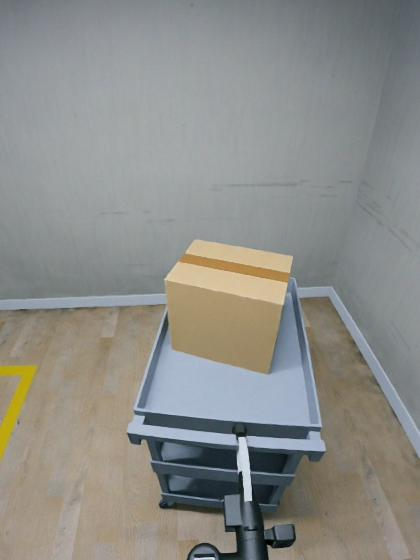

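Scene clock: 1042.53 s.
move: r2 moving
r1: as last shown
r1.lidar_m: 4.80 2.79 2.02 1.92 0.25 0.25 0.46 1.37 1.39 2.80 2.92 3.91
r1.motor_effort: lift_m=+21(21) arm_m=+4(4) wheel_0=+1(1) wheel_1=+6(7) wheel_2=+0(0)
r1.servo_current: wrist_yaw_rad=46(59) wrist_pitch_rad=39(52) wrist_roll_rad=52(65) gripper_m=52(59)
r1.wrist_depth_mm: 866 891 917 904 891 891 917 / 878 878 866 878 866 854 866 / 854 842 842 854 854 842 854 / 820 842 831 831 831 820 842 / 809 820 798 809 809 798 820 / 798 788 585 198 788 788 798 / 788 768 180 179 161 778 778
r2.base_odometry: x=-5.580 y=-0.276 heading=-2.973
r2.turned_by_wheels: -0.123
r2.turned_by_imu: -0.119
r2.base_tilt: forward=-0.6 right=+0.0
r2.lidar_m: 0.38 0.41 2.37 3.59 1.96 0.98 0.88 0.89 1.08 1.13 1.13 0.45
r2.base_status: rotate_rad moving
r2.joint_positions: lift_m=+0.685 arm_m=+0.000 wrist_yaw_rad=+0.013 wrist_pitch_rad=+0.004 wrist_roll_rad=+1.568 gripper_m=-0.019
r2.joint_status: not commanded
r2.measured_speeds: translate_m=+0.000 strafe_m=+0.001 rotate_rad=-0.487 lift_m=+0.000 arm_m=+0.000 wrist_yaw_rad=+0.034 wrist_pitch_rad=+0.000 wrist_roll_rad=+0.000
r2.motor_effort: lift_m=+21(21) arm_m=-5(5) wheel_0=+16(16) wheel_1=+9(9) wheel_2=+17(17)
r2.servo_current: wrist_yaw_rad=78(78) wrist_pitch_rad=46(46) wrist_roll_rad=52(59) gripper_m=59(65)
r2.contact_limits: rotate_rad 0.6
r2.hand_pose: x=+0.4605 y=-0.0835 z=+0.8618 quat_wxyz=(+0.708, +0.706, +0.006, +0.003) (m; r2's base frame)
r2.wrist_depth_mm: - - - 165 223 234 250 / - - - 167 225 1576 585 / - - 512 169 228 - - / - 433 430 171 230 831 - / - 452 452 173 233 842 - / - 477 466 175 180 - - / - 124 496 - - - -
pictures: none
No camera images: "cameras" was empty.

Scene clock: 1043.73 s.
earlier move: r2 done
r1.base_odometry: x=-2.203 y=-0.472 heading=-2.389
r1.turned_by_wheels: +0.000
r1.turned_by_imu: +0.000
r1.base_tilt: forward=-1.6 right=+1.3
r1.lidar_m: 4.80 2.77 1.99 1.91 0.25 0.25 0.46 1.35 1.39 2.82 2.92 3.91
r1.base_status: not commanded
r1.joint_positions: lift_m=+0.700 arm_m=+0.000 wrist_yaw_rad=-0.003 wrist_pitch_rad=+1.403 wrist_roll_rad=-0.002 gripper_m=-0.019
r1.joint_status: not commanded
r1.measured_speeds: all 0
r1.motor_effort: lift_m=+21(21) arm_m=+4(4) wheel_0=+0(1) wheel_1=+7(7) wheel_2=+0(0)
r1.servo_current: wrist_yaw_rad=65(65) wrist_pitch_rad=46(52) wrist_roll_rad=52(65) gripper_m=59(59)
r1.hand_pose: x=+0.2188 y=-0.0875 z=+0.5937 quat_wxyz=(+0.764, +0.000, +0.645, +0.000) (m; r1's base frame)
r1.wrist_depth_mm: 891 891 891 891 878 891 878 / 866 866 854 878 854 878 866 / 842 842 842 842 842 842 854 / 831 820 831 831 820 820 820 / 820 809 809 809 809 809 809 / 798 798 591 199 798 798 798 / 788 768 180 180 162 778 788
r2.base_odometry: x=-5.580 y=-0.276 heading=+2.934
r2.turned_by_wheels: -0.376
r2.turned_by_imu: -0.365
r2.base_tilt: forward=-0.7 right=+0.1
r2.lidar_m: 0.28 0.28 1.98 2.76 3.49 1.97 0.90 0.87 0.90 1.18 1.14 0.49
r2.base_status: done
r2.joint_positions: lift_m=+0.685 arm_m=+0.000 wrist_yaw_rad=-0.001 wrist_pitch_rad=+0.004 wrist_roll_rad=+1.568 gripper_m=-0.019
r2.joint_status: not commanded
r2.measured_speeds: all 0
r2.motor_effort: lift_m=+21(21) arm_m=-5(6) wheel_0=+3(16) wheel_1=+4(9) wheel_2=+3(20)
r2.servo_current: wrist_yaw_rad=46(91) wrist_pitch_rad=46(52) wrist_roll_rad=52(59) gripper_m=59(65)
r2.contact_limits: rotate_rad 0.6
r2.hand_pose: x=+0.4594 y=-0.0876 z=+0.8618 quat_wxyz=(+0.708, +0.706, +0.001, -0.002) (m; r2's base frame)
r2.wrist_depth_mm: - - - - - - 1025 / - - - 273 - - 1118 / - - - 233 324 334 336 / - - - 207 276 1661 500 / - - - 187 250 1756 - / - 421 181 171 181 741 - / - 141 402 - 212 - -
wait: 1.20 of 8 s (r2 has come to rest)
pictures: none
No camera images: "cameras" was empty.

Scene clock: 1044.23 s.
move: r2 moving
r1: as last shown
r1.base_tilt: forward=-1.6 right=+1.2
r1.lidar_m: 4.80 2.77 1.99 1.92 0.25 0.25 0.46 1.34 1.42 2.83 2.92 3.92
r1.motor_effort: lift_m=+21(21) arm_m=+4(4) wheel_0=+0(1) wheel_1=+6(7) wheel_2=+0(0)
r1.servo_current: wrist_yaw_rad=39(65) wrist_pitch_rad=46(52) wrist_roll_rad=52(65) gripper_m=52(59)
r1.wrist_depth_mm: 891 891 891 891 891 891 904 / 878 854 878 854 866 866 878 / 854 854 854 842 866 854 842 / 831 820 820 831 831 831 842 / 831 809 820 809 809 809 798 / 788 798 585 199 798 798 778 / 768 778 180 179 162 768 778
r2.base_odometry: x=-5.584 y=-0.288 heading=+2.933
r2.turned_by_wheels: -0.001
r2.turned_by_imu: -0.001
r2.base_tilt: forward=-0.7 right=+0.1
r2.lidar_m: 0.28 0.27 1.99 2.72 3.52 1.94 0.92 0.86 0.94 1.20 1.13 0.46
r2.base_status: translate_m moving; strafe_m moving
r2.joint_positions: lift_m=+0.685 arm_m=+0.000 wrist_yaw_rad=-0.004 wrist_pitch_rad=+0.004 wrist_roll_rad=+1.568 gripper_m=-0.019
r2.joint_status: not commanded
r2.measured_speeds: translate_m=+0.007 strafe_m=+0.053 rotate_rad=-0.002 lift_m=+0.000 arm_m=+0.000 wrist_yaw_rad=-0.008 wrist_pitch_rad=+0.000 wrist_roll_rad=+0.000
r2.motor_effort: lift_m=+21(21) arm_m=-5(6) wheel_0=-12(13) wheel_1=+7(10) wheel_2=-10(10)
r2.servo_current: wrist_yaw_rad=46(52) wrist_pitch_rad=46(46) wrist_roll_rad=46(52) gripper_m=52(65)
r2.contact_limits: strafe_m 0.6
r2.hand_pose: x=+0.4590 y=-0.0886 z=+0.8618 quat_wxyz=(+0.708, +0.706, +0.000, -0.003) (m; r2's base frame)
r2.wrist_depth_mm: - - - - - - 1025 / - - - 274 - - 1118 / - - - 233 325 340 338 / - - - 207 276 1576 496 / - - - 187 248 1756 - / - 421 183 169 181 732 - / - 141 402 - 211 - -
pictures: none
No camera images: "cameras" was empty.

Scene clock: 1048.97 s.
earlier move: r2 done
r1.base_odometry: x=-2.203 y=-0.472 heading=-2.389
r1.turned_by_wheels: +0.000
r1.turned_by_imu: +0.000
r1.base_tilt: forward=-1.6 right=+1.3
r1.lidar_m: 4.79 2.76 2.02 1.89 0.25 0.25 0.47 1.35 1.40 2.82 2.92 3.90
r1.base_status: not commanded
r1.joint_positions: lift_m=+0.700 arm_m=+0.000 wrist_yaw_rad=-0.003 wrist_pitch_rad=+1.403 wrist_roll_rad=-0.002 gripper_m=-0.019
r1.joint_status: not commanded
r1.measured_speeds: all 0
r1.motor_effort: lift_m=+21(21) arm_m=+4(4) wheel_0=+1(1) wheel_1=+6(7) wheel_2=+0(0)
r1.servo_current: wrist_yaw_rad=52(72) wrist_pitch_rad=39(52) wrist_roll_rad=46(65) gripper_m=52(65)
r1.hand_pose: x=+0.2188 y=-0.0875 z=+0.5937 quat_wxyz=(+0.764, +0.000, +0.645, +0.000) (m; r1's base frame)
r1.wrist_depth_mm: 891 878 904 878 891 891 891 / 878 878 866 866 866 878 878 / 854 842 842 842 842 842 842 / 820 820 831 820 831 831 809 / 809 798 809 820 809 820 809 / 798 798 585 199 798 788 788 / 768 778 180 180 162 768 778
r2.base_odometry: x=-5.711 y=-0.657 heading=+2.934
r2.turned_by_wheels: +0.000
r2.turned_by_imu: -0.001
r2.base_tilt: forward=-0.7 right=+0.1
r2.lidar_m: 0.35 0.36 1.75 2.40 3.26 1.84 1.17 1.11 1.15 1.54 1.45 0.43
r2.base_status: done
r2.joint_positions: lift_m=+0.685 arm_m=+0.000 wrist_yaw_rad=-0.010 wrist_pitch_rad=+0.004 wrist_roll_rad=+1.568 gripper_m=-0.019
r2.joint_status: not commanded
r2.measured_speeds: all 0
r2.motor_effort: lift_m=+21(21) arm_m=-4(6) wheel_0=-6(14) wheel_1=+6(10) wheel_2=-10(14)
r2.servo_current: wrist_yaw_rad=65(78) wrist_pitch_rad=46(52) wrist_roll_rad=39(59) gripper_m=59(65)
r2.contact_limits: strafe_m 0.6
r2.hand_pose: x=+0.4584 y=-0.0903 z=+0.8618 quat_wxyz=(+0.708, +0.706, -0.002, -0.005) (m; r2's base frame)
r2.wrist_depth_mm: - - - 200 234 1281 1098 / - - - 194 258 282 282 / - - - 188 250 1708 549 / - - 634 183 243 809 - / - 439 439 179 236 - - / - 442 187 174 180 - - / - 142 442 - 226 - -
wait: 4.73 of 8 s (r2 has come to rest)
pictures: r2_head_camera, r2_head_left_camera, r2_head_right_camera
Images, in order (width x height): r2_head_camera 420x560, r2_head_left_camera 420x672, r2_head_right_camera 420x672.

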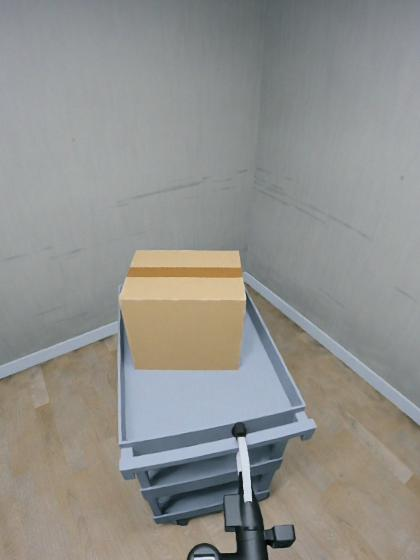

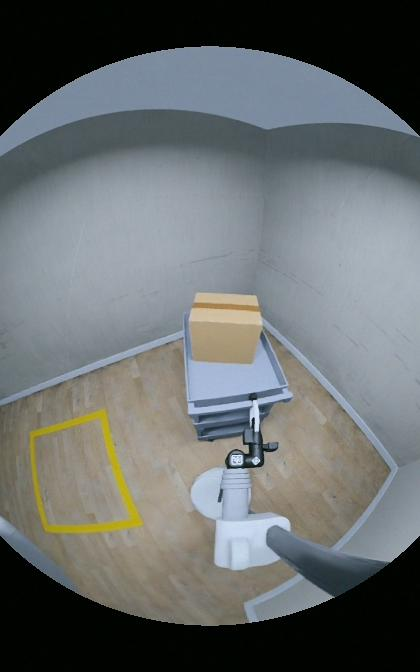

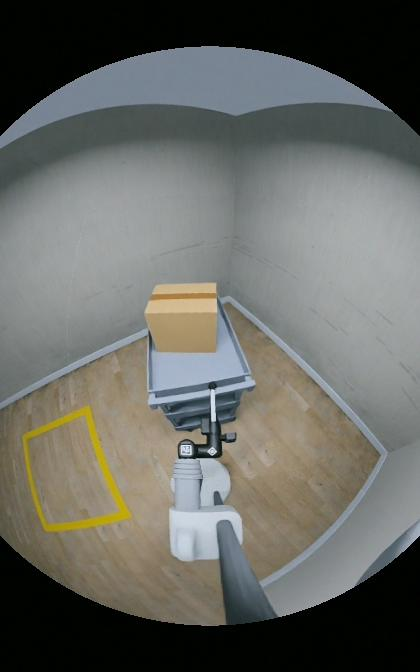

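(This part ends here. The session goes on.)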